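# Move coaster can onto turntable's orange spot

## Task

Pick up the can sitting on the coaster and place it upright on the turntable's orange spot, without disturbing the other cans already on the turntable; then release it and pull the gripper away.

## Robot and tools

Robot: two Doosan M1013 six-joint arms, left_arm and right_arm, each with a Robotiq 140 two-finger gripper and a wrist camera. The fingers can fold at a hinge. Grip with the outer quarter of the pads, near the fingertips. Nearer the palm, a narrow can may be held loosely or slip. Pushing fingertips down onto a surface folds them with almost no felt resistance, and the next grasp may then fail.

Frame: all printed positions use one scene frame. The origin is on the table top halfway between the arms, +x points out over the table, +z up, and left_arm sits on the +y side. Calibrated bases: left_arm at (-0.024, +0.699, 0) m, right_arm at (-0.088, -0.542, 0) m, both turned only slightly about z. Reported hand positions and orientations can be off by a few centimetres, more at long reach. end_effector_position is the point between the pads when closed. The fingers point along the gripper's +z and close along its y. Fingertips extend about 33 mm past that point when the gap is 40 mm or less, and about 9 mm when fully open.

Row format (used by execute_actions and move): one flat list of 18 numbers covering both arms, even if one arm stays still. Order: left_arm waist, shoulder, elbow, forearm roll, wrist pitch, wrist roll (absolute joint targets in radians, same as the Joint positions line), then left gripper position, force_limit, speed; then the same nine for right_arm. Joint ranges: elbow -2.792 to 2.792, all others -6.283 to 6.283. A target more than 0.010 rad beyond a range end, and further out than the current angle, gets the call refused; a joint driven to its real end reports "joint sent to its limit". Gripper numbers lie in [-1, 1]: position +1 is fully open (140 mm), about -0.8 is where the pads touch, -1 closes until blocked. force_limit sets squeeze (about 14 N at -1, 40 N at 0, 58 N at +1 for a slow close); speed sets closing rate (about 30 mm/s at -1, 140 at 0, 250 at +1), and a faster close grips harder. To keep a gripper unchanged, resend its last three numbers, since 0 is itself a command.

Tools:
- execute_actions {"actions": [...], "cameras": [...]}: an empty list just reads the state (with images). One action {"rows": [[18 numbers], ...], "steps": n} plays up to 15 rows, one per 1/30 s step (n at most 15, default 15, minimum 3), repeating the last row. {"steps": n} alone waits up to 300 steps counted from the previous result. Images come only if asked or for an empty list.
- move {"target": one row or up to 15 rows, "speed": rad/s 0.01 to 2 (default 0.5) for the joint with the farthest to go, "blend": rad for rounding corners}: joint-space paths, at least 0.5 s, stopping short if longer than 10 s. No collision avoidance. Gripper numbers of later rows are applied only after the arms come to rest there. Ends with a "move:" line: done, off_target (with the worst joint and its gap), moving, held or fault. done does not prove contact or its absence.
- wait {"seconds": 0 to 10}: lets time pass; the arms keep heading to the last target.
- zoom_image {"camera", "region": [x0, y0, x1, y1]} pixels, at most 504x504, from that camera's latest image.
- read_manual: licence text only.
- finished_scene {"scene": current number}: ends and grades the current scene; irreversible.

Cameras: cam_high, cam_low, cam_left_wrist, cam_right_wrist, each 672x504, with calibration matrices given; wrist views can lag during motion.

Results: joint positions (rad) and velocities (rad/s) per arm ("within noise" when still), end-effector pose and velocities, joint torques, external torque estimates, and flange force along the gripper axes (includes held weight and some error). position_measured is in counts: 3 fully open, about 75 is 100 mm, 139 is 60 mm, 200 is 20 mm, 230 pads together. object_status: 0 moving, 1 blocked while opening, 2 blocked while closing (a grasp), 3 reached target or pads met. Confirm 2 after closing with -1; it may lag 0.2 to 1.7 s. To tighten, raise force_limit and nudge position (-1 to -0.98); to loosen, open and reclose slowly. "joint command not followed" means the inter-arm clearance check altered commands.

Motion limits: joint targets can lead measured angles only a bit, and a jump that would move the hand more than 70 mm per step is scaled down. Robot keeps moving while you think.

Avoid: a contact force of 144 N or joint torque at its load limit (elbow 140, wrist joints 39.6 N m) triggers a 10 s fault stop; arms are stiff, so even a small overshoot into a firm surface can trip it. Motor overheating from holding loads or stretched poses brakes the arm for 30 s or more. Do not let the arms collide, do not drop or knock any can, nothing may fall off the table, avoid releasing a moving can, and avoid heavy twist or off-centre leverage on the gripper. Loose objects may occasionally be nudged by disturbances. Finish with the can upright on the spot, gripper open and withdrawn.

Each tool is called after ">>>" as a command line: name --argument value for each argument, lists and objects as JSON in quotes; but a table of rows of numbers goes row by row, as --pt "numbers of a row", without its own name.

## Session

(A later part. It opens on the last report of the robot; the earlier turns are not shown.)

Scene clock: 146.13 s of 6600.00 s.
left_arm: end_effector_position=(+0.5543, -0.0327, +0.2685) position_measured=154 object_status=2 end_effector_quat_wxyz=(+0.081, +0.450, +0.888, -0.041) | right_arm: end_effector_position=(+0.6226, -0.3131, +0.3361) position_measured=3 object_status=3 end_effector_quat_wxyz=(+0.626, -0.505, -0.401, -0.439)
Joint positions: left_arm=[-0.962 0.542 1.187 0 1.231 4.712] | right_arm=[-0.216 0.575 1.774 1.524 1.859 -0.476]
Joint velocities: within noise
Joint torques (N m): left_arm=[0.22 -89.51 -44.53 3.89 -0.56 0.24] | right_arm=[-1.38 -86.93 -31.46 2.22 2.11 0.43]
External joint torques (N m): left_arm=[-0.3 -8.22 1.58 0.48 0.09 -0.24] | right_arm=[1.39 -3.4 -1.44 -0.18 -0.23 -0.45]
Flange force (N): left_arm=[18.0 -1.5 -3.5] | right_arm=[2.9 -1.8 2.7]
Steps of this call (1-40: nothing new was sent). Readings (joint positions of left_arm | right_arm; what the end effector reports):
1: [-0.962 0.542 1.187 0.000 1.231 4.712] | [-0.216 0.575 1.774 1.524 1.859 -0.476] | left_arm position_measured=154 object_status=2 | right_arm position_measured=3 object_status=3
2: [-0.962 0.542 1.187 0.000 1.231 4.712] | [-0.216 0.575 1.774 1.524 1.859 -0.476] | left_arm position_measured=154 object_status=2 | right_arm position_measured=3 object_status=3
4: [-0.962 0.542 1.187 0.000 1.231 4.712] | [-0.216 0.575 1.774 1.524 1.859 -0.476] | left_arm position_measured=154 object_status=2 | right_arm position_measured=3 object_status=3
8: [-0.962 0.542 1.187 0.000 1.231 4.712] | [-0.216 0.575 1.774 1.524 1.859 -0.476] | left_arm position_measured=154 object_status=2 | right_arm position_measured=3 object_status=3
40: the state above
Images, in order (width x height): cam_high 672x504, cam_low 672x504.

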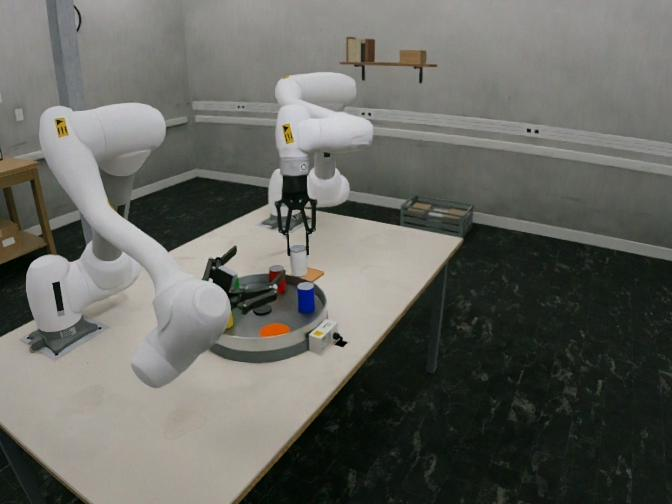

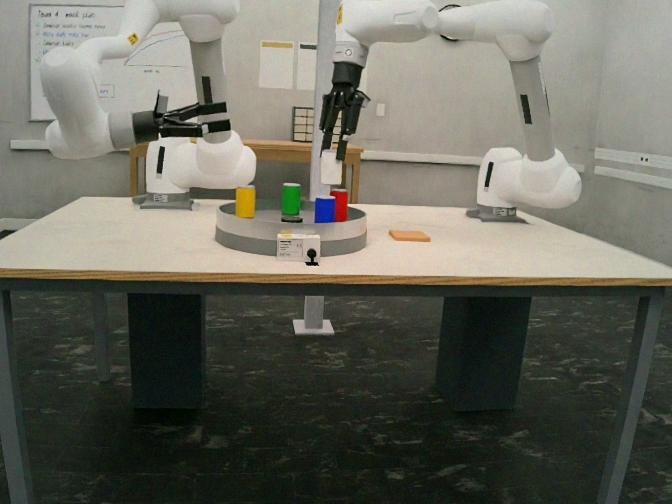

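>>> execute_actions --actions '[{"steps": 300}]' --cameras '[]'

>>> execute_actions --actions '[{"steps": 7}]' --cameras '[]'

>>> execute_actions --actions '[{"rows": [[-0.9624,0.5420,1.1871,0,1.2310,4.7124,-1,0,-1,-0.216,0.575,1.774,1.524,1.859,-0.476,1,0,0],[-0.9624,0.5419,1.1872,0,1.2310,4.7124,-1,0,-1,-0.216,0.575,1.774,1.524,1.859,-0.476,1,0,0],[-0.9624,0.5418,1.1874,0,1.2309,4.7124,-1,0,-1,-0.216,0.575,1.774,1.524,1.859,-0.476,1,0,0],[-0.9624,0.5415,1.1878,0,1.2308,4.7124,-1,0,-1,-0.216,0.575,1.774,1.524,1.859,-0.476,1,0,0],[-0.9624,0.5411,1.1884,0,1.2306,4.7124,-1,0,-1,-0.216,0.575,1.774,1.524,1.859,-0.476,1,0,0],[-0.9624,0.5405,1.1894,0,1.2302,4.7124,-1,0,-1,-0.216,0.575,1.774,1.524,1.859,-0.476,1,0,0],[-0.9623,0.5395,1.1907,0,1.2299,4.7124,-1,0,-1,-0.216,0.575,1.774,1.524,1.859,-0.476,1,0,0],[-0.9623,0.5384,1.1928,0,1.2289,4.7124,-1,0,-1,-0.216,0.575,1.774,1.524,1.859,-0.476,1,0,0],[-0.9623,0.5371,1.1956,0,1.2274,4.7124,-1,0,-1,-0.216,0.575,1.774,1.524,1.859,-0.476,1,0,0],[-0.9623,0.5356,1.1992,0,1.2253,4.7124,-1,0,-1,-0.216,0.575,1.774,1.524,1.859,-0.476,1,0,0],[-0.9623,0.5339,1.2035,0,1.2227,4.7124,-1,0,-1,-0.216,0.575,1.774,1.524,1.859,-0.476,1,0,0],[-0.9624,0.5321,1.2085,0,1.2195,4.7124,-1,0,-1,-0.216,0.575,1.774,1.524,1.859,-0.476,1,0,0],[-0.9625,0.5298,1.2157,0,1.2146,4.7124,-1,0,-1,-0.216,0.575,1.774,1.524,1.859,-0.476,1,0,0],[-0.9627,0.5275,1.2237,0,1.2089,4.7124,-1,0,-1,-0.216,0.575,1.774,1.524,1.859,-0.476,1,0,0],[-0.9629,0.5252,1.2327,0,1.2022,4.7124,-1,0,-1,-0.216,0.575,1.774,1.524,1.859,-0.476,1,0,0]], "steps": 15}]' --cameras '[]'

>>> execute_actions --actions '[{"rows": [[-0.9632,0.5228,1.2425,0,1.1948,4.7124,-1,0,-1,-0.216,0.575,1.774,1.524,1.859,-0.476,1,0,0],[-0.9636,0.5203,1.2532,0,1.1866,4.7124,-1,0,-1,-0.216,0.575,1.774,1.524,1.859,-0.476,1,0,0],[-0.9641,0.5178,1.2647,0,1.1776,4.7124,-1,0,-1,-0.216,0.575,1.774,1.524,1.859,-0.476,1,0,0],[-0.9647,0.5154,1.2778,0,1.1669,4.7124,-1,0,-1,-0.216,0.575,1.774,1.524,1.859,-0.476,1,0,0],[-0.9655,0.5132,1.2912,0,1.1557,4.7124,-1,0,-1,-0.216,0.575,1.774,1.524,1.859,-0.476,1,0,0],[-0.9663,0.5110,1.3048,0,1.1443,4.7124,-1,0,-1,-0.216,0.575,1.774,1.524,1.859,-0.476,1,0,0],[-0.9673,0.5088,1.3188,0,1.1325,4.7124,-1,0,-1,-0.216,0.575,1.774,1.524,1.859,-0.476,1,0,0],[-0.9683,0.5068,1.3330,0,1.1203,4.7124,-1,0,-1,-0.216,0.575,1.774,1.524,1.859,-0.476,1,0,0],[-0.9695,0.5049,1.3475,0,1.1077,4.7124,-1,0,-1,-0.216,0.575,1.774,1.524,1.859,-0.476,1,0,0],[-0.9708,0.5034,1.3614,0,1.0953,4.7124,-1,0,-1,-0.216,0.575,1.774,1.524,1.859,-0.476,1,0,0],[-0.9723,0.5020,1.3749,0,1.0832,4.7124,-1,0,-1,-0.216,0.575,1.774,1.524,1.859,-0.476,1,0,0],[-0.9738,0.5005,1.3880,0,1.0716,4.7124,-1,0,-1,-0.216,0.575,1.774,1.524,1.859,-0.476,1,0,0],[-0.9754,0.4991,1.4006,0,1.0604,4.7124,-1,0,-1,-0.216,0.575,1.774,1.524,1.859,-0.476,1,0,0],[-0.9772,0.4977,1.4130,0,1.0494,4.7124,-1,0,-1,-0.216,0.575,1.774,1.524,1.859,-0.476,1,0,0],[-0.9791,0.4963,1.4249,0,1.0389,4.7124,-1,0,-1,-0.216,0.575,1.774,1.524,1.859,-0.476,1,0,0]], "steps": 15}]' --cameras '[]'

>>> execute_actions --actions '[{"rows": [[-0.9811,0.4945,1.4355,0,1.0301,4.7124,-1,0,-1,-0.216,0.575,1.774,1.524,1.859,-0.476,1,0,0],[-0.9832,0.4927,1.4455,0,1.0219,4.7124,-1,0,-1,-0.216,0.575,1.774,1.524,1.859,-0.476,1,0,0],[-0.9854,0.4907,1.4550,0,1.0144,4.7124,-1,0,-1,-0.216,0.575,1.774,1.524,1.859,-0.476,1,0,0],[-0.9877,0.4886,1.4638,0,1.0077,4.7124,-1,0,-1,-0.216,0.575,1.774,1.524,1.859,-0.476,1,0,0],[-0.9901,0.4864,1.4720,0,1.0017,4.7124,-1,0,-1,-0.216,0.575,1.774,1.524,1.859,-0.476,1,0,0],[-0.9925,0.4840,1.4796,0,0.9965,4.7124,-1,0,-1,-0.216,0.575,1.774,1.524,1.859,-0.476,1,0,0],[-0.9951,0.4812,1.4863,0,0.9926,4.7124,-1,0,-1,-0.216,0.575,1.774,1.524,1.859,-0.476,1,0,0],[-0.9977,0.4783,1.4926,0,0.9892,4.7124,-1,0,-1,-0.216,0.575,1.774,1.524,1.859,-0.476,1,0,0],[-1.0004,0.4753,1.4985,0,0.9863,4.7124,-1,0,-1,-0.216,0.575,1.774,1.524,1.859,-0.476,1,0,0],[-1.0032,0.4723,1.5039,0,0.9839,4.7124,-1,0,-1,-0.216,0.575,1.774,1.524,1.859,-0.476,1,0,0],[-1.0061,0.4692,1.5090,0,0.9819,4.7124,-1,0,-1,-0.216,0.575,1.774,1.524,1.859,-0.476,1,0,0],[-1.0090,0.4661,1.5137,0,0.9803,4.7124,-1,0,-1,-0.216,0.575,1.774,1.524,1.859,-0.476,1,0,0],[-1.0120,0.4632,1.5184,0,0.9785,4.7124,-1,0,-1,-0.216,0.575,1.774,1.524,1.859,-0.476,1,0,0],[-1.0151,0.4604,1.5229,0,0.9768,4.7124,-1,0,-1,-0.216,0.575,1.774,1.524,1.859,-0.476,1,0,0],[-1.0182,0.4577,1.5273,0,0.9751,4.7124,-1,0,-1,-0.216,0.575,1.774,1.524,1.859,-0.476,1,0,0]], "steps": 15}]' --cameras '[]'

>>> execute_actions --actions '[{"rows": [[-1.0213,0.4551,1.5315,0,0.9735,4.7124,-1,0,-1,-0.216,0.575,1.774,1.524,1.859,-0.476,1,0,0],[-1.0246,0.4526,1.5355,0,0.9720,4.7124,-1,0,-1,-0.216,0.575,1.774,1.524,1.859,-0.476,1,0,0],[-1.0279,0.4503,1.5393,0,0.9705,4.7124,-1,0,-1,-0.216,0.575,1.774,1.524,1.859,-0.476,1,0,0],[-1.0313,0.4482,1.5433,0,0.9686,4.7124,-1,0,-1,-0.216,0.575,1.774,1.524,1.859,-0.476,1,0,0],[-1.0347,0.4463,1.5471,0,0.9667,4.7124,-1,0,-1,-0.216,0.575,1.774,1.524,1.859,-0.476,1,0,0],[-1.0381,0.4445,1.5508,0,0.9648,4.7124,-1,0,-1,-0.216,0.575,1.774,1.524,1.859,-0.476,1,0,0],[-1.0416,0.4429,1.5543,0,0.9629,4.7124,-1,0,-1,-0.216,0.575,1.774,1.524,1.859,-0.476,1,0,0],[-1.0452,0.4414,1.5577,0,0.9610,4.7124,-1,0,-1,-0.216,0.575,1.774,1.524,1.859,-0.476,1,0,0],[-1.0487,0.4401,1.5609,0,0.9591,4.7124,-1,0,-1,-0.216,0.575,1.774,1.524,1.859,-0.476,1,0,0],[-1.0524,0.4388,1.5639,0,0.9574,4.7124,-1,0,-1,-0.216,0.575,1.774,1.524,1.859,-0.476,1,0,0],[-1.0560,0.4377,1.5667,0,0.9557,4.7124,-1,0,-1,-0.216,0.575,1.774,1.524,1.859,-0.476,1,0,0],[-1.0597,0.4367,1.5693,0,0.9541,4.7124,-1,0,-1,-0.216,0.575,1.774,1.524,1.859,-0.476,1,0,0],[-1.0634,0.4358,1.5717,0,0.9526,4.7124,-1,0,-1,-0.216,0.575,1.774,1.524,1.859,-0.476,1,0,0],[-1.0672,0.4350,1.5738,0,0.9513,4.7124,-1,0,-1,-0.216,0.575,1.774,1.524,1.859,-0.476,1,0,0],[-1.0710,0.4343,1.5758,0,0.9500,4.7124,-1,0,-1,-0.216,0.575,1.774,1.524,1.859,-0.476,1,0,0]], "steps": 15}]' --cameras '["cam_left_wrist", "cam_right_wrist"]'

>>> execute_actions --actions '[{"rows": [[-1.0748,0.4335,1.5773,0,0.9493,4.7124,-1,0,-1,-0.216,0.575,1.774,1.524,1.859,-0.476,1,0,0],[-1.0786,0.4329,1.5786,0,0.9486,4.7124,-1,0,-1,-0.216,0.575,1.774,1.524,1.859,-0.476,1,0,0],[-1.0824,0.4324,1.5796,0,0.9481,4.7124,-1,0,-1,-0.216,0.575,1.774,1.524,1.859,-0.476,1,0,0],[-1.0862,0.4320,1.5805,0,0.9476,4.7124,-1,0,-1,-0.216,0.575,1.774,1.524,1.859,-0.476,1,0,0],[-1.0900,0.4316,1.5811,0,0.9474,4.7124,-1,0,-1,-0.216,0.575,1.774,1.524,1.859,-0.476,1,0,0],[-1.0939,0.4314,1.5814,0,0.9473,4.7124,-1,0,-1,-0.216,0.575,1.774,1.524,1.859,-0.476,1,0,0],[-1.0977,0.4313,1.5816,0,0.9472,4.7124,-1,0,-1,-0.216,0.575,1.774,1.524,1.859,-0.476,1,0,0],[-1.1016,0.4314,1.5815,0,0.9472,4.7124,-1,0,-1,-0.216,0.575,1.774,1.524,1.859,-0.476,1,0,0],[-1.1054,0.4315,1.5813,0,0.9473,4.7124,-1,0,-1,-0.216,0.575,1.774,1.524,1.859,-0.476,1,0,0],[-1.1092,0.4318,1.5809,0,0.9474,4.7124,0.2,0,-0.4,-0.216,0.575,1.774,1.524,1.859,-0.476,1,0,0],[-1.1130,0.4322,1.5802,0,0.9477,4.7124,0.2,0,-0.4,-0.216,0.575,1.774,1.524,1.859,-0.476,1,0,0],[-1.1168,0.4328,1.5794,0,0.9479,4.7124,0.2,0,-0.4,-0.216,0.575,1.774,1.524,1.859,-0.476,1,0,0],[-1.1206,0.4336,1.5785,0,0.9480,4.7124,0.2,0,-0.4,-0.216,0.575,1.774,1.524,1.859,-0.476,1,0,0],[-1.1243,0.4345,1.5774,0,0.9482,4.7124,0.2,0,-0.4,-0.216,0.575,1.774,1.524,1.859,-0.476,1,0,0],[-1.1280,0.4354,1.5761,0,0.9486,4.7124,0.2,0,-0.4,-0.216,0.575,1.774,1.524,1.859,-0.476,1,0,0]], "steps": 15}]' --cameras '["cam_low", "cam_left_wrist", "cam_right_wrist"]'

>>> execute_actions --actions '[{"rows": [[-1.1317,0.4364,1.5744,0,0.9493,4.7124,0.2,0,-0.4,-0.216,0.575,1.774,1.524,1.859,-0.476,1,0,0],[-1.1354,0.4375,1.5725,0,0.9501,4.7124,0.2,0,-0.4,-0.216,0.575,1.774,1.524,1.859,-0.476,1,0,0],[-1.1390,0.4387,1.5703,0,0.9511,4.7124,0.2,0,-0.4,-0.216,0.575,1.774,1.524,1.859,-0.476,1,0,0],[-1.1426,0.4402,1.5683,0,0.9516,4.7124,0.2,0,-0.4,-0.216,0.575,1.774,1.524,1.859,-0.476,1,0,0],[-1.1461,0.4415,1.5657,0,0.9529,4.7124,0.2,0,-0.4,-0.216,0.575,1.774,1.524,1.859,-0.476,1,0,0],[-1.1496,0.4426,1.5625,0,0.9550,4.7124,0.2,0,-0.4,-0.216,0.575,1.774,1.524,1.859,-0.476,1,0,0],[-1.1530,0.4437,1.5586,0,0.9578,4.7124,0.2,0,-0.4,-0.216,0.575,1.774,1.524,1.859,-0.476,1,0,0],[-1.1564,0.4446,1.5542,0,0.9613,4.7124,0.2,0,-0.4,-0.216,0.575,1.774,1.524,1.859,-0.476,1,0,0],[-1.1597,0.4454,1.5492,0,0.9655,4.7124,0.2,0,-0.4,-0.216,0.575,1.774,1.524,1.859,-0.476,1,0,0],[-1.1630,0.4451,1.5425,0,0.9725,4.7124,0.2,0,-0.4,-0.216,0.575,1.774,1.524,1.859,-0.476,1,0,0],[-1.1662,0.4447,1.5351,0,0.9803,4.7124,0.2,0,-0.4,-0.216,0.575,1.774,1.524,1.859,-0.476,1,0,0],[-1.1694,0.4442,1.5268,0,0.9891,4.7124,0.2,0,-0.4,-0.216,0.575,1.774,1.524,1.859,-0.476,1,0,0],[-1.1725,0.4435,1.5178,0,0.9988,4.7124,0.2,0,-0.4,-0.216,0.575,1.774,1.524,1.859,-0.476,1,0,0],[-1.1755,0.4427,1.5079,0,1.0095,4.7124,0.2,0,-0.4,-0.216,0.575,1.774,1.524,1.859,-0.476,1,0,0],[-1.1785,0.4417,1.4973,0,1.0211,4.7124,0.2,0,-0.4,-0.216,0.575,1.774,1.524,1.859,-0.476,1,0,0]], "steps": 15}]' --cameras '["cam_left_wrist", "cam_right_wrist"]'

>>> execute_actions --actions '[{"rows": [[-1.1814,0.4405,1.4849,0,1.0347,4.7124,0.2,0,-0.4,-0.216,0.575,1.774,1.524,1.859,-0.476,1,0,0],[-1.1843,0.4396,1.4723,0,1.0482,4.7124,0.2,0,-0.4,-0.216,0.575,1.774,1.524,1.859,-0.476,1,0,0],[-1.1870,0.4388,1.4594,0,1.0619,4.7124,0.2,0,-0.4,-0.216,0.575,1.774,1.524,1.859,-0.476,1,0,0],[-1.1897,0.4382,1.4463,0,1.0756,4.7124,0.2,0,-0.4,-0.216,0.575,1.774,1.524,1.859,-0.476,1,0,0],[-1.1923,0.4378,1.4330,0,1.0893,4.7124,0.2,0,-0.4,-0.216,0.575,1.774,1.524,1.859,-0.476,1,0,0],[-1.1948,0.4376,1.4194,0,1.1031,4.7124,0.2,0,-0.4,-0.216,0.575,1.774,1.524,1.859,-0.476,1,0,0],[-1.1973,0.4385,1.4063,0,1.1153,4.7124,0.2,0,-0.4,-0.216,0.575,1.774,1.524,1.859,-0.476,1,0,0],[-1.1996,0.4396,1.3939,0,1.1266,4.7124,0.2,0,-0.4,-0.216,0.575,1.774,1.524,1.859,-0.476,1,0,0],[-1.2018,0.4411,1.3820,0,1.1370,4.7124,0.2,0,-0.4,-0.216,0.575,1.774,1.524,1.859,-0.476,1,0,0],[-1.2039,0.4428,1.3708,0,1.1465,4.7124,0.2,0,-0.4,-0.216,0.575,1.774,1.524,1.859,-0.476,1,0,0],[-1.2058,0.4449,1.3602,0,1.1550,4.7124,0.2,0,-0.4,-0.216,0.575,1.774,1.524,1.859,-0.476,1,0,0],[-1.2077,0.4471,1.3502,0,1.1628,4.7124,0.2,0,-0.4,-0.216,0.575,1.774,1.524,1.859,-0.476,1,0,0],[-1.2093,0.4498,1.3426,0,1.1677,4.7124,0.2,0,-0.4,-0.216,0.575,1.774,1.524,1.859,-0.476,1,0,0],[-1.2108,0.4525,1.3358,0,1.1718,4.7124,0.2,0,-0.4,-0.216,0.575,1.774,1.524,1.859,-0.476,1,0,0],[-1.2121,0.4551,1.3297,0,1.1753,4.7124,0.2,0,-0.4,-0.216,0.575,1.774,1.524,1.859,-0.476,1,0,0]], "steps": 15}]' --cameras '[]'

>>> execute_actions --actions '[{"rows": [[-1.2133,0.4577,1.3245,0,1.1779,4.7124,0.2,0,-0.4,-0.216,0.575,1.774,1.524,1.859,-0.476,1,0,0],[-1.2144,0.4604,1.3200,0,1.1797,4.7124,0.2,0,-0.4,-0.216,0.575,1.774,1.524,1.859,-0.476,1,0,0],[-1.2153,0.4630,1.3163,0,1.1808,4.7124,0.2,0,-0.4,-0.216,0.575,1.774,1.524,1.859,-0.476,1,0,0],[-1.2160,0.4649,1.3130,0,1.1822,4.7124,0.2,0,-0.4,-0.216,0.575,1.774,1.524,1.859,-0.476,1,0,0],[-1.2167,0.4666,1.3102,0,1.1833,4.7124,0.2,0,-0.4,-0.216,0.575,1.774,1.524,1.859,-0.476,1,0,0],[-1.2172,0.4682,1.3078,0,1.1841,4.7124,0.2,0,-0.4,-0.216,0.575,1.774,1.524,1.859,-0.476,1,0,0],[-1.2177,0.4695,1.3058,0,1.1848,4.7124,0.2,0,-0.4,-0.216,0.575,1.774,1.524,1.859,-0.476,1,0,0],[-1.2180,0.4706,1.3043,0,1.1852,4.7124,0.2,0,-0.4,-0.216,0.575,1.774,1.524,1.859,-0.476,1,0,0],[-1.2183,0.4716,1.3033,0,1.1852,4.7124,0.2,0,-0.4,-0.216,0.575,1.774,1.524,1.859,-0.476,1,0,0],[-1.2185,0.4721,1.3024,0,1.1856,4.7124,0.2,0,-0.4,-0.216,0.575,1.774,1.524,1.859,-0.476,1,0,0],[-1.2186,0.4725,1.3018,0,1.1858,4.7124,0.2,0,-0.4,-0.216,0.575,1.774,1.524,1.859,-0.476,1,0,0],[-1.2187,0.4728,1.3014,0,1.1859,4.7124,0.2,0,-0.4,-0.216,0.575,1.774,1.524,1.859,-0.476,1,0,0],[-1.2187,0.4729,1.3013,0,1.1859,4.7124,0.2,0,-0.4,-0.216,0.575,1.774,1.524,1.859,-0.476,1,0,0],[-1.2187,0.4729,1.3012,0,1.1860,4.7124,0.2,0,-0.4,-0.216,0.575,1.774,1.524,1.859,-0.476,1,0,0],[-1.2187,0.4730,1.3012,0,1.1859,4.7124,0.2,0,-0.4,-0.216,0.575,1.774,1.524,1.859,-0.476,1,0,0]], "steps": 15}]' --cameras '["cam_high", "cam_low", "cam_left_wrist", "cam_right_wrist"]'

Scene clock: 156.13 s of 6600.00 s.
left_arm: end_effector_position=(+0.5543, -0.0327, +0.2685) position_measured=154 object_status=2 end_effector_quat_wxyz=(+0.081, +0.450, +0.888, -0.041) | right_arm: end_effector_position=(+0.6226, -0.3131, +0.3361) position_measured=3 object_status=3 end_effector_quat_wxyz=(+0.626, -0.505, -0.401, -0.439)
Joint positions: left_arm=[-0.962 0.542 1.187 0 1.231 4.712] | right_arm=[-0.216 0.575 1.774 1.524 1.859 -0.476]
Joint velocities: within noise
Joint torques (N m): left_arm=[0.12 -89.74 -44.69 3.89 -0.58 0.24] | right_arm=[-1.47 -86.73 -31.38 2.21 2.08 0.41]
External joint torques (N m): left_arm=[-0.61 -8.15 1.67 0.46 0.1 -0.24] | right_arm=[1.98 -3.15 -1.35 -0.22 -0.21 -0.43]
Flange force (N): left_arm=[18.1 -1.8 -3.4] | right_arm=[2.5 -1.4 3.4]
Steps of this call (1-300: nothing new was sent). Readings (joint positions of left_arm | right_arm; what the end effector reports):
1: [-0.962 0.542 1.187 0.000 1.231 4.712] | [-0.216 0.575 1.774 1.524 1.859 -0.476] | left_arm position_measured=154 object_status=2 | right_arm position_measured=3 object_status=3
2: [-0.962 0.542 1.187 0.000 1.231 4.712] | [-0.216 0.575 1.774 1.524 1.859 -0.476] | left_arm position_measured=154 object_status=2 | right_arm position_measured=3 object_status=3
4: [-0.962 0.542 1.187 0.000 1.231 4.712] | [-0.216 0.575 1.774 1.524 1.859 -0.476] | left_arm position_measured=154 object_status=2 | right_arm position_measured=3 object_status=3
8: [-0.962 0.542 1.187 0.000 1.231 4.712] | [-0.216 0.575 1.774 1.524 1.859 -0.476] | left_arm position_measured=154 object_status=2 | right_arm position_measured=3 object_status=3
300: the state above
No camera images: "cameras" was empty.

Scene clock: 156.37 s of 6600.00 s.
left_arm: end_effector_position=(+0.5543, -0.0327, +0.2685) position_measured=154 object_status=2 end_effector_quat_wxyz=(+0.081, +0.450, +0.888, -0.041) | right_arm: end_effector_position=(+0.6226, -0.3131, +0.3361) position_measured=3 object_status=3 end_effector_quat_wxyz=(+0.626, -0.505, -0.401, -0.439)
Joint positions: left_arm=[-0.962 0.542 1.187 0 1.231 4.712] | right_arm=[-0.216 0.575 1.774 1.524 1.859 -0.476]
Joint velocities: within noise
Joint torques (N m): left_arm=[0.28 -90.24 -44.56 3.9 -0.53 0.23] | right_arm=[-1.35 -86.91 -31.39 2.19 2.1 0.42]
External joint torques (N m): left_arm=[0.19 -7.42 1.65 0.48 0.06 -0.23] | right_arm=[1.69 -2.92 -1.3 -0.19 -0.22 -0.43]
Flange force (N): left_arm=[16.9 -0.8 -3.0] | right_arm=[2.4 -1.3 2.9]
Steps of this call (1-7: nothing new was sent). Readings (joint positions of left_arm | right_arm; what the end effector reports):
1: [-0.962 0.542 1.187 0.000 1.231 4.712] | [-0.216 0.575 1.774 1.524 1.859 -0.476] | left_arm position_measured=154 object_status=2 | right_arm position_measured=3 object_status=3
2: [-0.962 0.542 1.187 0.000 1.231 4.712] | [-0.216 0.575 1.774 1.524 1.859 -0.476] | left_arm position_measured=154 object_status=2 | right_arm position_measured=3 object_status=3
4: [-0.962 0.542 1.187 0.000 1.231 4.712] | [-0.216 0.575 1.774 1.524 1.859 -0.476] | left_arm position_measured=154 object_status=2 | right_arm position_measured=3 object_status=3
7: the state above
No camera images: "cameras" was empty.

Scene clock: 156.77 s of 6600.00 s.
left_arm: end_effector_position=(+0.5520, -0.0295, +0.2673) position_measured=154 object_status=2 end_effector_quat_wxyz=(+0.081, +0.450, +0.888, -0.041) end_effector_velocity=(-0.018, +0.024, -0.022) end_effector_angular_velocity=(+0.001, +0.001, +0.000) | right_arm: end_effector_position=(+0.6226, -0.3131, +0.3361) position_measured=3 object_status=3 end_effector_quat_wxyz=(+0.626, -0.505, -0.401, -0.439)
Joint positions: left_arm=[-0.962 0.536 1.199 0 1.225 4.712] | right_arm=[-0.216 0.575 1.774 1.524 1.859 -0.476]
Joint velocities: left_arm=[0 -0.045 0.111 -0.001 -0.065 0] | right_arm=[within noise]
Joint torques (N m): left_arm=[0.71 -90.79 -43.73 3.83 -0.66 0.23] | right_arm=[-1.52 -86.91 -31.39 2.22 2.1 0.39]
External joint torques (N m): left_arm=[-0.5 -6.29 1.6 0.46 0.23 -0.23] | right_arm=[1.95 -3.43 -1.36 -0.23 -0.21 -0.41]
Flange force (N): left_arm=[14.6 -1.5 -2.6] | right_arm=[2.8 -1.8 3.4]
Steps of this call (1-12: this action's first 12). Readings (joint positions of left_arm | right_arm; what the end effector reports):
1: [-0.962 0.542 1.187 0.000 1.231 4.712] | [-0.216 0.575 1.774 1.524 1.859 -0.476] | left_arm position_measured=154 object_status=2 | right_arm position_measured=3 object_status=3
2: [-0.962 0.542 1.187 0.000 1.231 4.712] | [-0.216 0.575 1.774 1.524 1.859 -0.476] | left_arm position_measured=154 object_status=2 | right_arm position_measured=3 object_status=3
4: [-0.962 0.542 1.187 0.000 1.231 4.712] | [-0.216 0.575 1.774 1.524 1.859 -0.476] | left_arm position_measured=154 object_status=2 | right_arm position_measured=3 object_status=3
8: [-0.962 0.540 1.189 0.000 1.230 4.712] | [-0.216 0.575 1.774 1.524 1.859 -0.476] | left_arm position_measured=154 object_status=2 | right_arm position_measured=3 object_status=3
12: the state above
No camera images: "cameras" was empty.

Scene clock: 157.27 s of 6600.00 s.
left_arm: end_effector_position=(+0.5274, -0.0078, +0.2098) position_measured=154 object_status=2 end_effector_quat_wxyz=(+0.081, +0.454, +0.887, -0.041) end_effector_velocity=(-0.076, +0.047, -0.182) end_effector_angular_velocity=(+0.001, +0.000, -0.038) | right_arm: end_effector_position=(+0.6226, -0.3131, +0.3361) position_measured=3 object_status=3 end_effector_quat_wxyz=(+0.626, -0.505, -0.401, -0.439)
Joint positions: left_arm=[-0.97 0.504 1.354 0 1.102 4.712] | right_arm=[-0.216 0.575 1.774 1.524 1.859 -0.476]
Joint velocities: left_arm=[-0.038 -0.047 0.414 0 -0.366 0] | right_arm=[within noise]
Joint torques (N m): left_arm=[-0.04 -82.41 -42.21 3.87 -0.21 0.22] | right_arm=[-1.44 -86.73 -31.36 2.22 2.08 0.41]
External joint torques (N m): left_arm=[-0.53 -9.82 0.4 0.36 -0.27 -0.22] | right_arm=[1.46 -2.99 -1.36 -0.2 -0.21 -0.42]
Flange force (N): left_arm=[15.8 -1.7 -6.7] | right_arm=[2.5 -1.3 2.6]
Steps of this call (1-3: your previous action's last 3; 4-15: this action's first 12). Readings (joint positions of left_arm | right_arm; what the end effector reports):
4: [-0.962 0.528 1.221 0.000 1.210 4.712] | [-0.216 0.575 1.774 1.524 1.859 -0.476] | left_arm position_measured=154 object_status=2 | right_arm position_measured=3 object_status=3
5: [-0.963 0.526 1.229 0.000 1.205 4.712] | [-0.216 0.575 1.774 1.524 1.859 -0.476] | left_arm position_measured=154 object_status=2 | right_arm position_measured=3 object_status=3
7: [-0.963 0.521 1.248 0.000 1.190 4.712] | [-0.216 0.575 1.774 1.524 1.859 -0.476] | left_arm position_measured=154 object_status=2 | right_arm position_measured=3 object_status=3
11: [-0.966 0.513 1.296 0.000 1.152 4.712] | [-0.216 0.575 1.774 1.524 1.859 -0.476] | left_arm position_measured=154 object_status=2 | right_arm position_measured=3 object_status=3
15: the state above
No camera images: "cameras" was empty.

Scene clock: 157.77 s of 6600.00 s.
left_arm: end_effector_position=(+0.4821, +0.0074, +0.1574) position_measured=154 object_status=2 end_effector_quat_wxyz=(+0.080, +0.468, +0.879, -0.043) end_effector_velocity=(-0.097, +0.013, -0.011) end_effector_angular_velocity=(+0.001, +0.000, -0.086) | right_arm: end_effector_position=(+0.6226, -0.3131, +0.3361) position_measured=3 object_status=3 end_effector_quat_wxyz=(+0.626, -0.505, -0.401, -0.439)
Joint positions: left_arm=[-1.003 0.473 1.503 0 0.985 4.712] | right_arm=[-0.216 0.575 1.774 1.524 1.859 -0.476]
Joint velocities: left_arm=[-0.086 -0.093 0.166 0 -0.072 0.001] | right_arm=[within noise]
Joint torques (N m): left_arm=[-1.22 -83.21 -42.21 3.7 -0.95 0.23] | right_arm=[-1.42 -86.83 -31.42 2.19 2.11 0.41]
External joint torques (N m): left_arm=[0.58 -6.74 1.27 0.43 0.46 -0.23] | right_arm=[2.15 -3.35 -1.26 -0.22 -0.23 -0.43]
Flange force (N): left_arm=[11.7 -0.2 -6.0] | right_arm=[2.6 -1.8 3.7]
Steps of this call (1-3: your previous action's last 3; 4-15: this action's first 12). Readings (joint positions of left_arm | right_arm; what the end effector reports):
4: [-0.976 0.499 1.405 0.000 1.056 4.712] | [-0.216 0.575 1.774 1.524 1.859 -0.476] | left_arm position_measured=154 object_status=2 | right_arm position_measured=3 object_status=3
5: [-0.978 0.497 1.416 0.000 1.046 4.712] | [-0.216 0.575 1.774 1.524 1.859 -0.476] | left_arm position_measured=154 object_status=2 | right_arm position_measured=3 object_status=3
7: [-0.982 0.494 1.440 0.000 1.027 4.712] | [-0.216 0.575 1.774 1.524 1.859 -0.476] | left_arm position_measured=154 object_status=2 | right_arm position_measured=3 object_status=3
11: [-0.991 0.485 1.475 0.000 1.000 4.712] | [-0.216 0.575 1.774 1.524 1.859 -0.476] | left_arm position_measured=154 object_status=2 | right_arm position_measured=3 object_status=3
15: the state above
No camera images: "cameras" was empty.

Scene clock: 158.27 s of 6600.00 s.
left_arm: end_effector_position=(+0.4347, +0.0047, +0.1528) position_measured=154 object_status=2 end_effector_quat_wxyz=(+0.079, +0.490, +0.867, -0.045) end_effector_velocity=(-0.093, -0.022, -0.016) end_effector_angular_velocity=(-0.001, +0.000, -0.109) | right_arm: end_effector_position=(+0.6226, -0.3131, +0.3361) position_measured=3 object_status=3 end_effector_quat_wxyz=(+0.626, -0.505, -0.401, -0.439)
Joint positions: left_arm=[-1.052 0.439 1.563 0 0.958 4.712] | right_arm=[-0.216 0.575 1.774 1.524 1.859 -0.476]
Joint velocities: left_arm=[-0.109 -0.037 0.089 0 -0.053 0] | right_arm=[within noise]
Joint torques (N m): left_arm=[4.34 -76.21 -41.15 3.64 -0.87 0.23] | right_arm=[-1.34 -86.79 -31.4 2.19 2.11 0.4]
External joint torques (N m): left_arm=[-4.11 -7.88 1.42 0.4 0.37 -0.23] | right_arm=[1.6 -2.93 -1.35 -0.18 -0.24 -0.42]
Flange force (N): left_arm=[13.4 -6.4 -7.1] | right_arm=[2.4 -1.2 2.8]
Steps of this call (1-3: your previous action's last 3; 4-15: this action's first 12). Readings (joint positions of left_arm | right_arm; what the end effector reports):
4: [-1.014 0.461 1.522 0.000 0.977 4.712] | [-0.216 0.575 1.774 1.524 1.859 -0.476] | left_arm position_measured=154 object_status=2 | right_arm position_measured=3 object_status=3
5: [-1.017 0.459 1.526 0.000 0.976 4.712] | [-0.216 0.575 1.774 1.524 1.859 -0.476] | left_arm position_measured=154 object_status=2 | right_arm position_measured=3 object_status=3
7: [-1.024 0.453 1.534 0.000 0.972 4.712] | [-0.216 0.575 1.774 1.524 1.859 -0.476] | left_arm position_measured=154 object_status=2 | right_arm position_measured=3 object_status=3
11: [-1.037 0.445 1.549 0.000 0.965 4.712] | [-0.216 0.575 1.774 1.524 1.859 -0.476] | left_arm position_measured=154 object_status=2 | right_arm position_measured=3 object_status=3
15: the state above
camera_calibration:
cam_left_wrist: T_world_to_cam=[[0.853555, 0.520887, -0.0110006, -0.361757], [0.456017, -0.736711, 0.499305, -0.264706], [0.251977, -0.4312, -0.866357, 0.172169], [0, 0, 0, 1]] pos_world=[0.386107, 0.0676618, 0.27735]
cam_right_wrist: T_world_to_cam=[[0.949114, 0.133367, -0.2853, -0.438234], [-0.25871, -0.186412, -0.947797, 0.430228], [-0.179588, 0.973378, -0.142422, 0.605695], [0, 0, 0, 1]] pos_world=[0.636014, -0.450925, 0.369006]
Images, in order (width x height): cam_left_wrist 672x504, cam_right_wrist 672x504.

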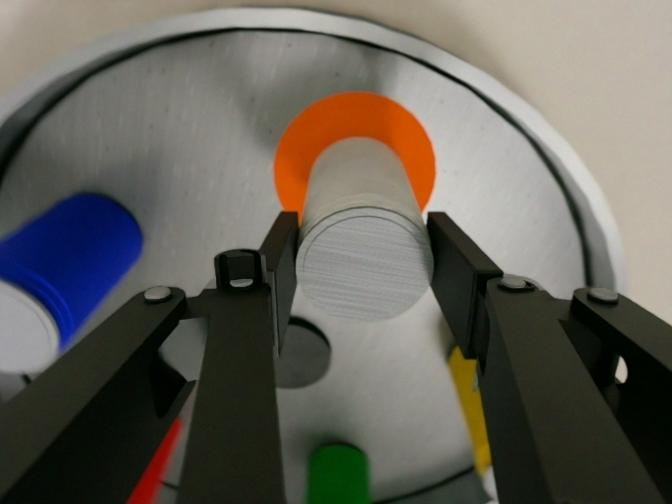

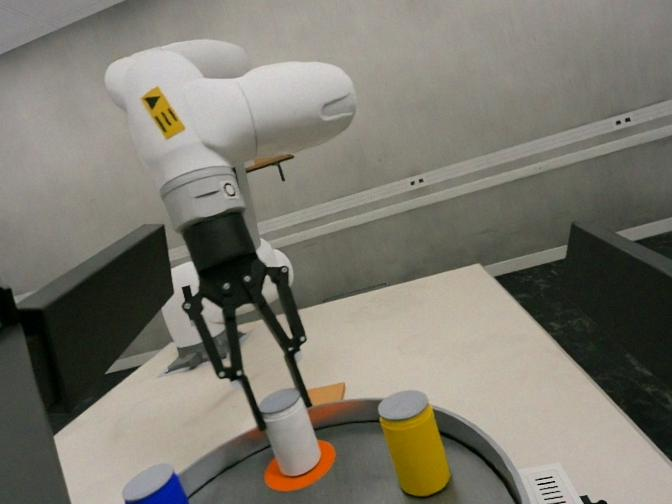

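Scene clock: 158.77 s of 6600.00 s.
left_arm: end_effector_position=(+0.3916, -0.0143, +0.1495) position_measured=154 object_status=0 end_effector_quat_wxyz=(+0.078, +0.514, +0.853, -0.047) end_effector_velocity=(-0.080, -0.047, -0.010) end_effector_angular_velocity=(+0.011, +0.005, -0.113) | right_arm: end_effector_position=(+0.6226, -0.3131, +0.3361) position_measured=3 object_status=3 end_effector_quat_wxyz=(+0.626, -0.505, -0.401, -0.439)
Joint positions: left_arm=[-1.108 0.432 1.581 0 0.947 4.712] | right_arm=[-0.216 0.575 1.774 1.524 1.859 -0.476]
Joint velocities: left_arm=[-0.112 0.012 0 0.001 0 0] | right_arm=[within noise]
Joint torques (N m): left_arm=[1.85 -52.23 -24.38 3.26 1.45 0.23] | right_arm=[-1.38 -86.8 -31.43 2.22 2.1 0.38]
External joint torques (N m): left_arm=[-2.2 -23.63 -11.84 0.44 -1.84 -0.23] | right_arm=[1.16 -2.85 -1.17 -0.19 -0.23 -0.4]
Flange force (N): left_arm=[5.1 -3.8 -25.7] | right_arm=[2.3 -1.6 2.3]
Steps of this call (1-3: your previous action's last 3; 4-15: this action's first 12). Readings (joint positions of left_arm | right_arm; what the end effector reports):
4: [-1.066 0.435 1.573 0.000 0.952 4.712] | [-0.216 0.575 1.774 1.524 1.859 -0.476] | left_arm position_measured=154 object_status=2 | right_arm position_measured=3 object_status=3
5: [-1.070 0.434 1.575 0.000 0.951 4.712] | [-0.216 0.575 1.774 1.524 1.859 -0.476] | left_arm position_measured=154 object_status=2 | right_arm position_measured=3 object_status=3
7: [-1.078 0.433 1.578 0.000 0.949 4.712] | [-0.216 0.575 1.774 1.524 1.859 -0.476] | left_arm position_measured=154 object_status=2 | right_arm position_measured=3 object_status=3
11: [-1.092 0.431 1.581 0.000 0.947 4.712] | [-0.216 0.575 1.774 1.524 1.859 -0.476] | left_arm position_measured=154 object_status=2 | right_arm position_measured=3 object_status=3
15: the state above
camera_calibration:
cam_left_wrist: T_world_to_cam=[[0.881672, 0.471735, -0.0109994, -0.326811], [0.413571, -0.761321, 0.49935, -0.241064], [0.227186, -0.444811, -0.866331, 0.181521], [0, 0, 0, 1]] pos_world=[0.346598, 0.0513835, 0.274038]
cam_right_wrist: T_world_to_cam=[[0.949114, 0.133367, -0.2853, -0.438234], [-0.25871, -0.186412, -0.947797, 0.430228], [-0.179588, 0.973378, -0.142422, 0.605695], [0, 0, 0, 1]] pos_world=[0.636014, -0.450925, 0.369006]
Images, in order (width x height): cam_low 672x504, cam_left_wrist 672x504, cam_right_wrist 672x504.

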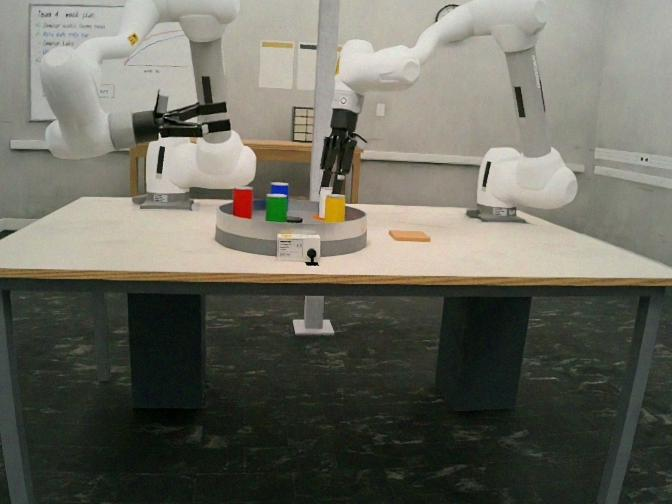

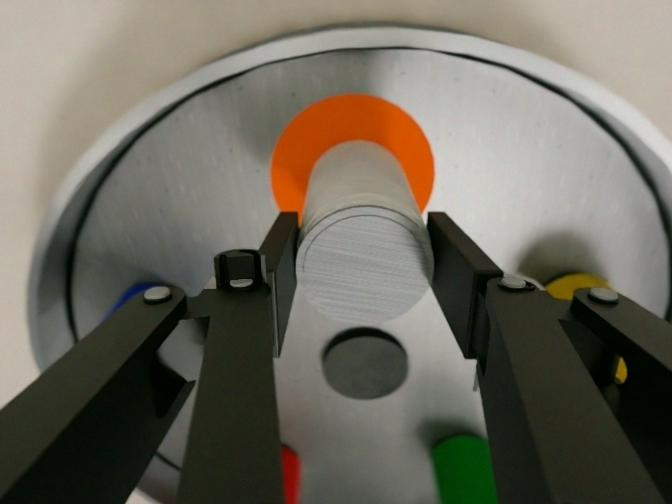

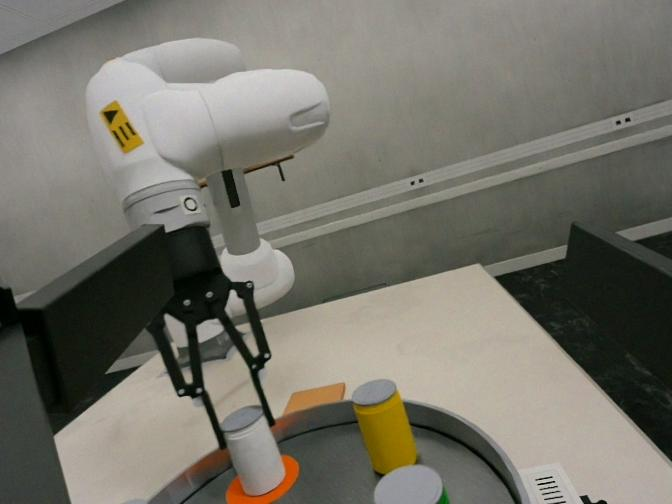

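Scene clock: 159.27 s of 6600.00 s.
left_arm: end_effector_position=(+0.3582, -0.0476, +0.1583) position_measured=104 object_status=0 end_effector_quat_wxyz=(+0.076, +0.537, +0.839, -0.049) end_effector_velocity=(-0.051, -0.076, +0.100) end_effector_angular_velocity=(-0.001, +0.000, -0.091) | right_arm: end_effector_position=(+0.6226, -0.3131, +0.3361) position_measured=3 object_status=3 end_effector_quat_wxyz=(+0.626, -0.505, -0.401, -0.439)
Joint positions: left_arm=[-1.162 0.445 1.543 0 0.972 4.712] | right_arm=[-0.216 0.575 1.774 1.524 1.859 -0.476]
Joint velocities: left_arm=[-0.093 0 -0.195 0 0.194 -0.002] | right_arm=[within noise]
Joint torques (N m): left_arm=[-0.51 -80.17 -41.78 3.84 -0.46 0.26] | right_arm=[-1.38 -87.04 -31.37 2.2 2.1 0.39]
External joint torques (N m): left_arm=[1.16 -9.78 -0.85 0.5 -0.09 -0.26] | right_arm=[2.04 -3.22 -1.56 -0.21 -0.22 -0.4]
Flange force (N): left_arm=[11.1 0.4 -9.2] | right_arm=[2.8 -1.1 3.4]
Steps of this call (1-3: your previous action's last 3; 4-15: this action's first 12). Readings (joint positions of left_arm | right_arm; what the end effector reports):
4: [-1.123 0.434 1.578 0.000 0.948 4.712] | [-0.216 0.575 1.774 1.524 1.859 -0.476] | left_arm position_measured=136 object_status=0 | right_arm position_measured=3 object_status=3
5: [-1.127 0.435 1.577 0.000 0.949 4.712] | [-0.216 0.575 1.774 1.524 1.859 -0.476] | left_arm position_measured=131 object_status=0 | right_arm position_measured=3 object_status=3
7: [-1.134 0.437 1.573 0.000 0.950 4.712] | [-0.216 0.575 1.774 1.524 1.859 -0.476] | left_arm position_measured=120 object_status=0 | right_arm position_measured=3 object_status=3
11: [-1.148 0.442 1.563 0.000 0.955 4.712] | [-0.216 0.575 1.774 1.524 1.859 -0.476] | left_arm position_measured=105 object_status=0 | right_arm position_measured=3 object_status=3
15: the state above
camera_calibration:
cam_left_wrist: T_world_to_cam=[[0.905766, 0.423634, -0.0109973, -0.292462], [0.372074, -0.782569, 0.499146, -0.243123], [0.202849, -0.456202, -0.866448, 0.190095], [0, 0, 0, 1]] pos_world=[0.316801, 0.0203578, 0.282845]
cam_right_wrist: T_world_to_cam=[[0.949114, 0.133367, -0.2853, -0.438234], [-0.25871, -0.186412, -0.947797, 0.430228], [-0.179588, 0.973378, -0.142422, 0.605695], [0, 0, 0, 1]] pos_world=[0.636014, -0.450925, 0.369006]
Images, in order (width x height): cam_left_wrist 672x504, cam_right_wrist 672x504.

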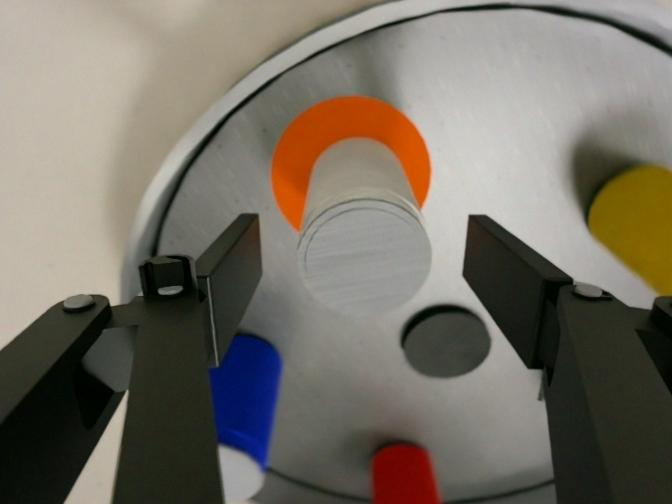

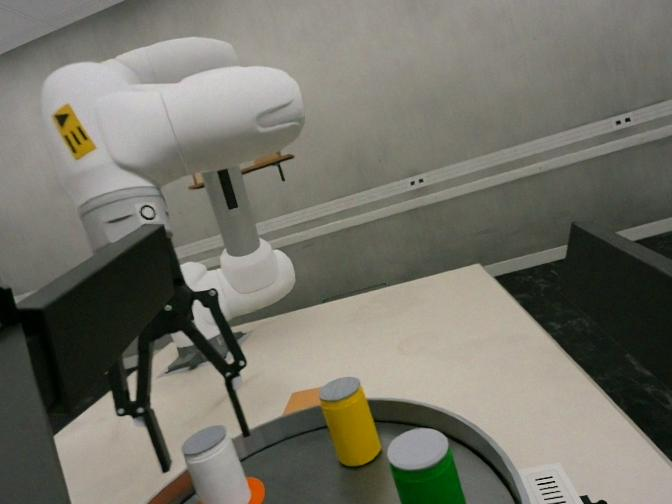

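Scene clock: 159.77 s of 6600.00 s.
left_arm: end_effector_position=(+0.3388, -0.0897, +0.2489) position_measured=104 object_status=3 end_effector_quat_wxyz=(+0.075, +0.554, +0.828, -0.050) end_effector_velocity=(-0.024, -0.087, +0.141) end_effector_angular_velocity=(+0.002, +0.001, -0.063) | right_arm: end_effector_position=(+0.6226, -0.3131, +0.3361) position_measured=3 object_status=3 end_effector_quat_wxyz=(+0.626, -0.505, -0.401, -0.439)
Joint positions: left_arm=[-1.203 0.442 1.376 0 1.142 4.712] | right_arm=[-0.216 0.575 1.774 1.524 1.859 -0.476]
Joint velocities: left_arm=[-0.064 0.055 -0.343 0 0.29 -0.001] | right_arm=[within noise]
Joint torques (N m): left_arm=[-1.65 -80.24 -40.13 3.66 -0.11 0.26] | right_arm=[-1.32 -86.84 -31.28 2.21 2.09 0.4]
External joint torques (N m): left_arm=[2.38 -4.07 -0.35 0.47 -0.35 -0.26] | right_arm=[1.38 -2.58 -1.44 -0.19 -0.22 -0.41]
Flange force (N): left_arm=[5.6 2.2 -2.5] | right_arm=[2.3 -0.6 2.3]
Steps of this call (1-3: your previous action's last 3; 4-15: this action's first 12). Readings (joint positions of left_arm | right_arm; what the end effector reports):
4: [-1.174 0.443 1.512 0.000 1.005 4.712] | [-0.216 0.575 1.774 1.524 1.859 -0.476] | left_arm position_measured=104 object_status=3 | right_arm position_measured=3 object_status=3
5: [-1.177 0.442 1.503 0.000 1.015 4.712] | [-0.216 0.575 1.774 1.524 1.859 -0.476] | left_arm position_measured=104 object_status=3 | right_arm position_measured=3 object_status=3
7: [-1.183 0.440 1.479 0.000 1.041 4.712] | [-0.216 0.575 1.774 1.524 1.859 -0.476] | left_arm position_measured=104 object_status=3 | right_arm position_measured=3 object_status=3
11: [-1.193 0.438 1.429 0.000 1.093 4.712] | [-0.216 0.575 1.774 1.524 1.859 -0.476] | left_arm position_measured=104 object_status=3 | right_arm position_measured=3 object_status=3
15: the state above
No camera images: "cameras" was empty.

Scene clock: 160.27 s of 6600.00 s.
left_arm: end_effector_position=(+0.3346, -0.1158, +0.2645) position_measured=104 object_status=3 end_effector_quat_wxyz=(+0.075, +0.560, +0.824, -0.051) end_effector_velocity=(-0.001, -0.011, +0.001) end_effector_angular_velocity=(-0.001, +0.000, -0.004) | right_arm: end_effector_position=(+0.6226, -0.3131, +0.3361) position_measured=3 object_status=3 end_effector_quat_wxyz=(+0.626, -0.505, -0.401, -0.439)
Joint positions: left_arm=[-1.218 0.472 1.303 0 1.186 4.712] | right_arm=[-0.216 0.575 1.774 1.524 1.859 -0.476]
Joint velocities: left_arm=[-0.005 0.016 -0.025 -0.001 0.008 -0.001] | right_arm=[within noise]
Joint torques (N m): left_arm=[1.8 -84.98 -43.52 3.96 -0.57 0.25] | right_arm=[-1.63 -86.81 -31.43 2.21 2.09 0.42]
External joint torques (N m): left_arm=[-0.94 -7.57 0.69 0.41 0.13 -0.25] | right_arm=[1.08 -2.74 -1.23 -0.16 -0.22 -0.43]
Flange force (N): left_arm=[13.4 -2.1 -4.4] | right_arm=[2.2 -1.4 2.1]
Steps of this call (1-3: your previous action's last 3; 4-15: this action's first 12). Readings (joint positions of left_arm | right_arm; what the end effector reports):
4: [-1.210 0.452 1.339 0.000 1.170 4.712] | [-0.216 0.575 1.774 1.524 1.859 -0.476] | left_arm position_measured=104 object_status=3 | right_arm position_measured=3 object_status=3
5: [-1.211 0.454 1.333 0.000 1.173 4.712] | [-0.216 0.575 1.774 1.524 1.859 -0.476] | left_arm position_measured=104 object_status=3 | right_arm position_measured=3 object_status=3
7: [-1.214 0.460 1.322 0.000 1.179 4.712] | [-0.216 0.575 1.774 1.524 1.859 -0.476] | left_arm position_measured=104 object_status=3 | right_arm position_measured=3 object_status=3
11: [-1.217 0.468 1.309 0.000 1.184 4.712] | [-0.216 0.575 1.774 1.524 1.859 -0.476] | left_arm position_measured=104 object_status=3 | right_arm position_measured=3 object_status=3
15: the state above
camera_calibration:
cam_left_wrist: T_world_to_cam=[[0.928127, 0.372101, -0.010998, -0.254494], [0.327518, -0.802168, 0.499258, -0.328141], [0.176952, -0.466977, -0.866384, 0.263218], [0, 0, 0, 1]] pos_world=[0.297098, -0.0456097, 0.389076]
cam_right_wrist: T_world_to_cam=[[0.949114, 0.133367, -0.2853, -0.438234], [-0.25871, -0.186412, -0.947797, 0.430228], [-0.179588, 0.973378, -0.142422, 0.605695], [0, 0, 0, 1]] pos_world=[0.636014, -0.450925, 0.369006]

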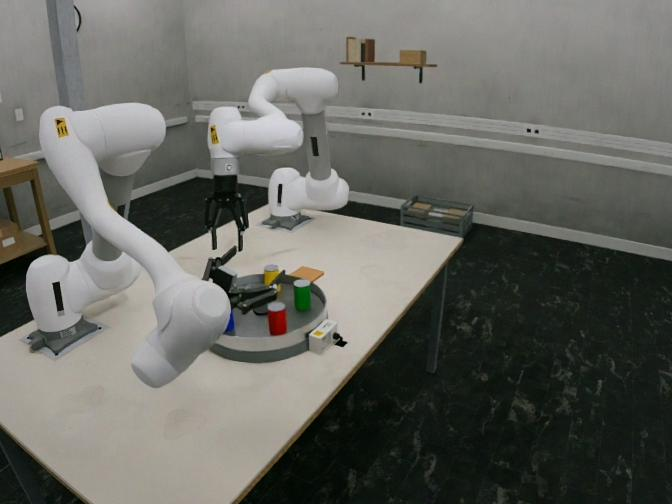

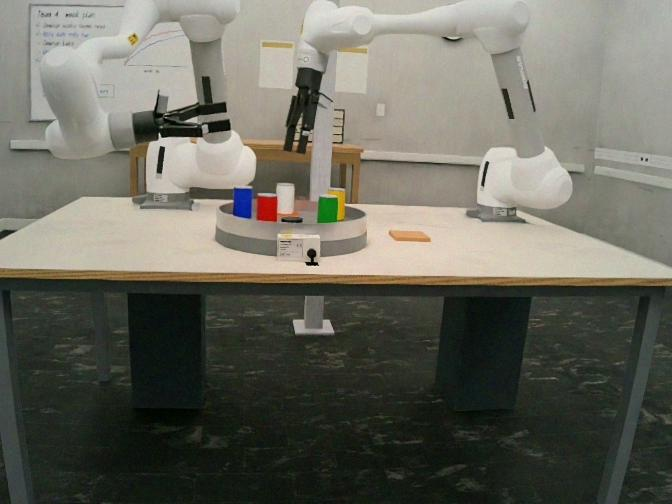

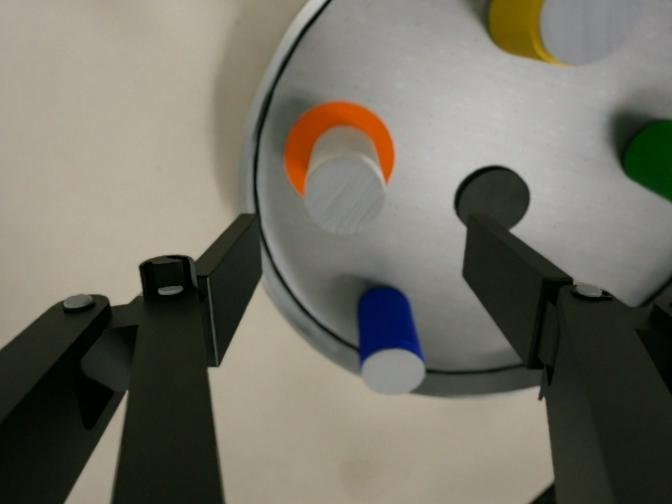

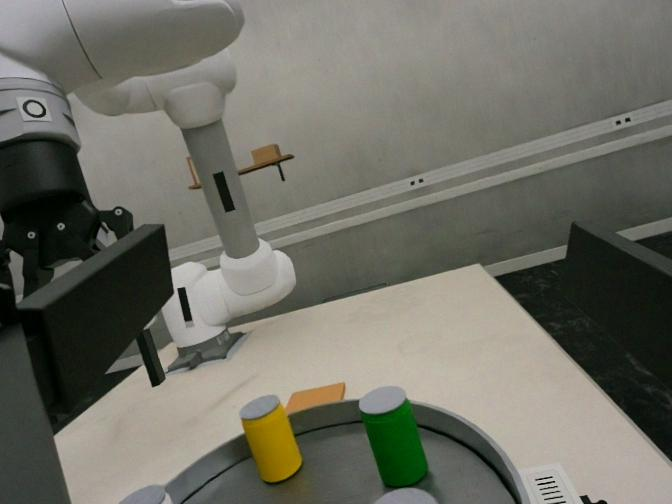

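>>> move --target '[-1.1125, -0.1473, 1.8234, 0, 1.2840, 4.7124, 0.2, 0, -0.4, -0.216, 0.575, 1.774, 1.524, 1.859, -0.476, 1, 0, 0]' --speed 0.7 --cameras '["cam_high", "cam_low", "cam_left_wrist", "cam_right_wrist"]'

Scene clock: 162.23 s of 6600.00 s.
left_arm: end_effector_position=(+0.2497, +0.2495, +0.3799) position_measured=104 object_status=3 end_effector_quat_wxyz=(+0.077, +0.516, +0.852, -0.047) | right_arm: end_effector_position=(+0.6226, -0.3131, +0.3361) position_measured=3 object_status=3 end_effector_quat_wxyz=(+0.626, -0.505, -0.401, -0.439)
Joint positions: left_arm=[-1.113 -0.147 1.823 0 1.284 4.712] | right_arm=[-0.216 0.575 1.774 1.524 1.859 -0.476]
Joint velocities: within noise
Joint torques (N m): left_arm=[0.09 -25.79 -42.32 3.93 -0.54 0.22] | right_arm=[-1.41 -86.99 -31.43 2.22 2.1 0.4]
External joint torques (N m): left_arm=[-0.05 -1.76 -0.86 0.45 0.07 -0.22] | right_arm=[1.2 -3.05 -1.47 -0.17 -0.22 -0.42]
Flange force (N): left_arm=[1.4 -0.9 -2.1] | right_arm=[2.7 -1.3 2.3]
Kept back: nothing.
move: done
camera_calibration:
cam_left_wrist: T_world_to_cam=[[0.883592, 0.468129, -0.0109976, -0.32319], [0.410495, -0.763081, 0.499201, -0.0953897], [0.225298, -0.445604, -0.866416, 0.531403], [0, 0, 0, 1]] pos_world=[0.205001, 0.3153, 0.50448]
cam_right_wrist: T_world_to_cam=[[0.949114, 0.133367, -0.2853, -0.438234], [-0.25871, -0.186412, -0.947797, 0.430228], [-0.179588, 0.973378, -0.142422, 0.605695], [0, 0, 0, 1]] pos_world=[0.636014, -0.450925, 0.369006]

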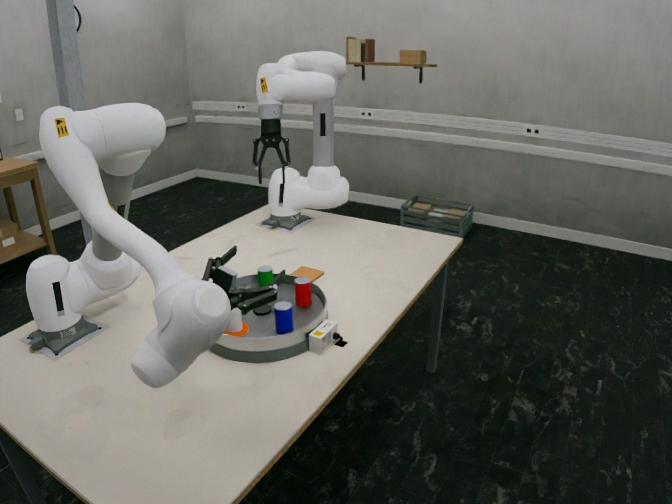

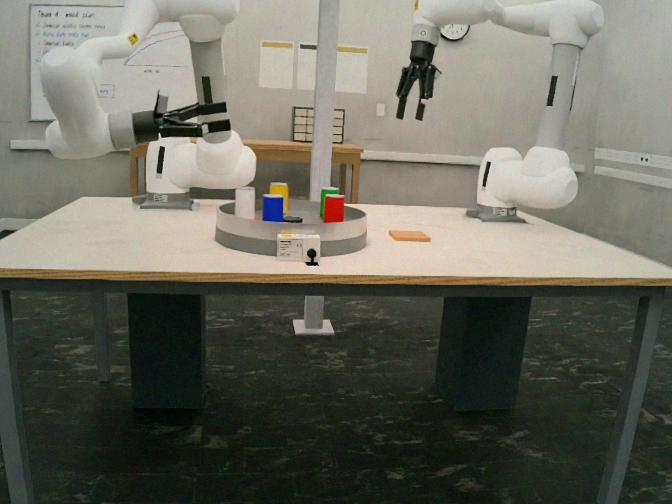

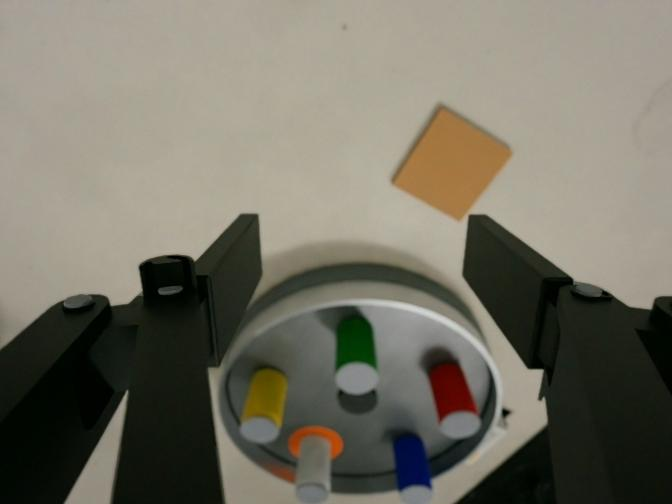

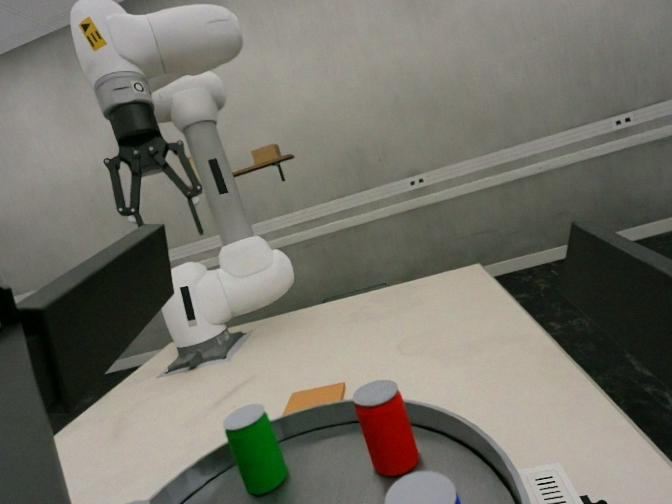

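>>> zoom_image --camera "cam_left_wrist" --region '[220, 300, 500, 504]'

>>> zoom_image --camera "cam_low" --region '[200, 170, 400, 270]'

Scaled by 1.800.

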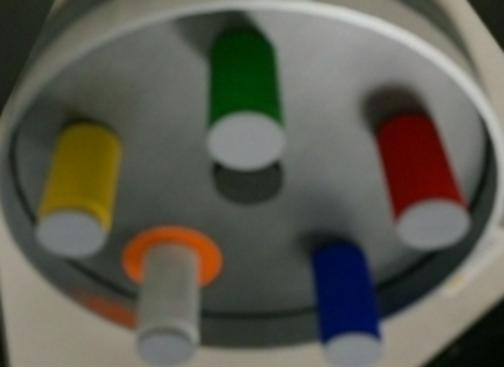

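Scaled by 2.520.

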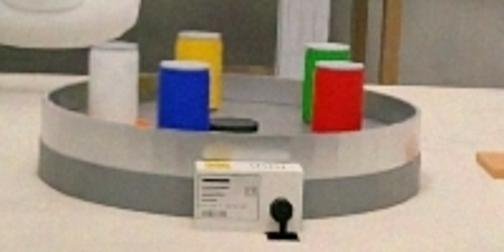

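>>> finished_scene --scene 1

The scene is finished: the task was done.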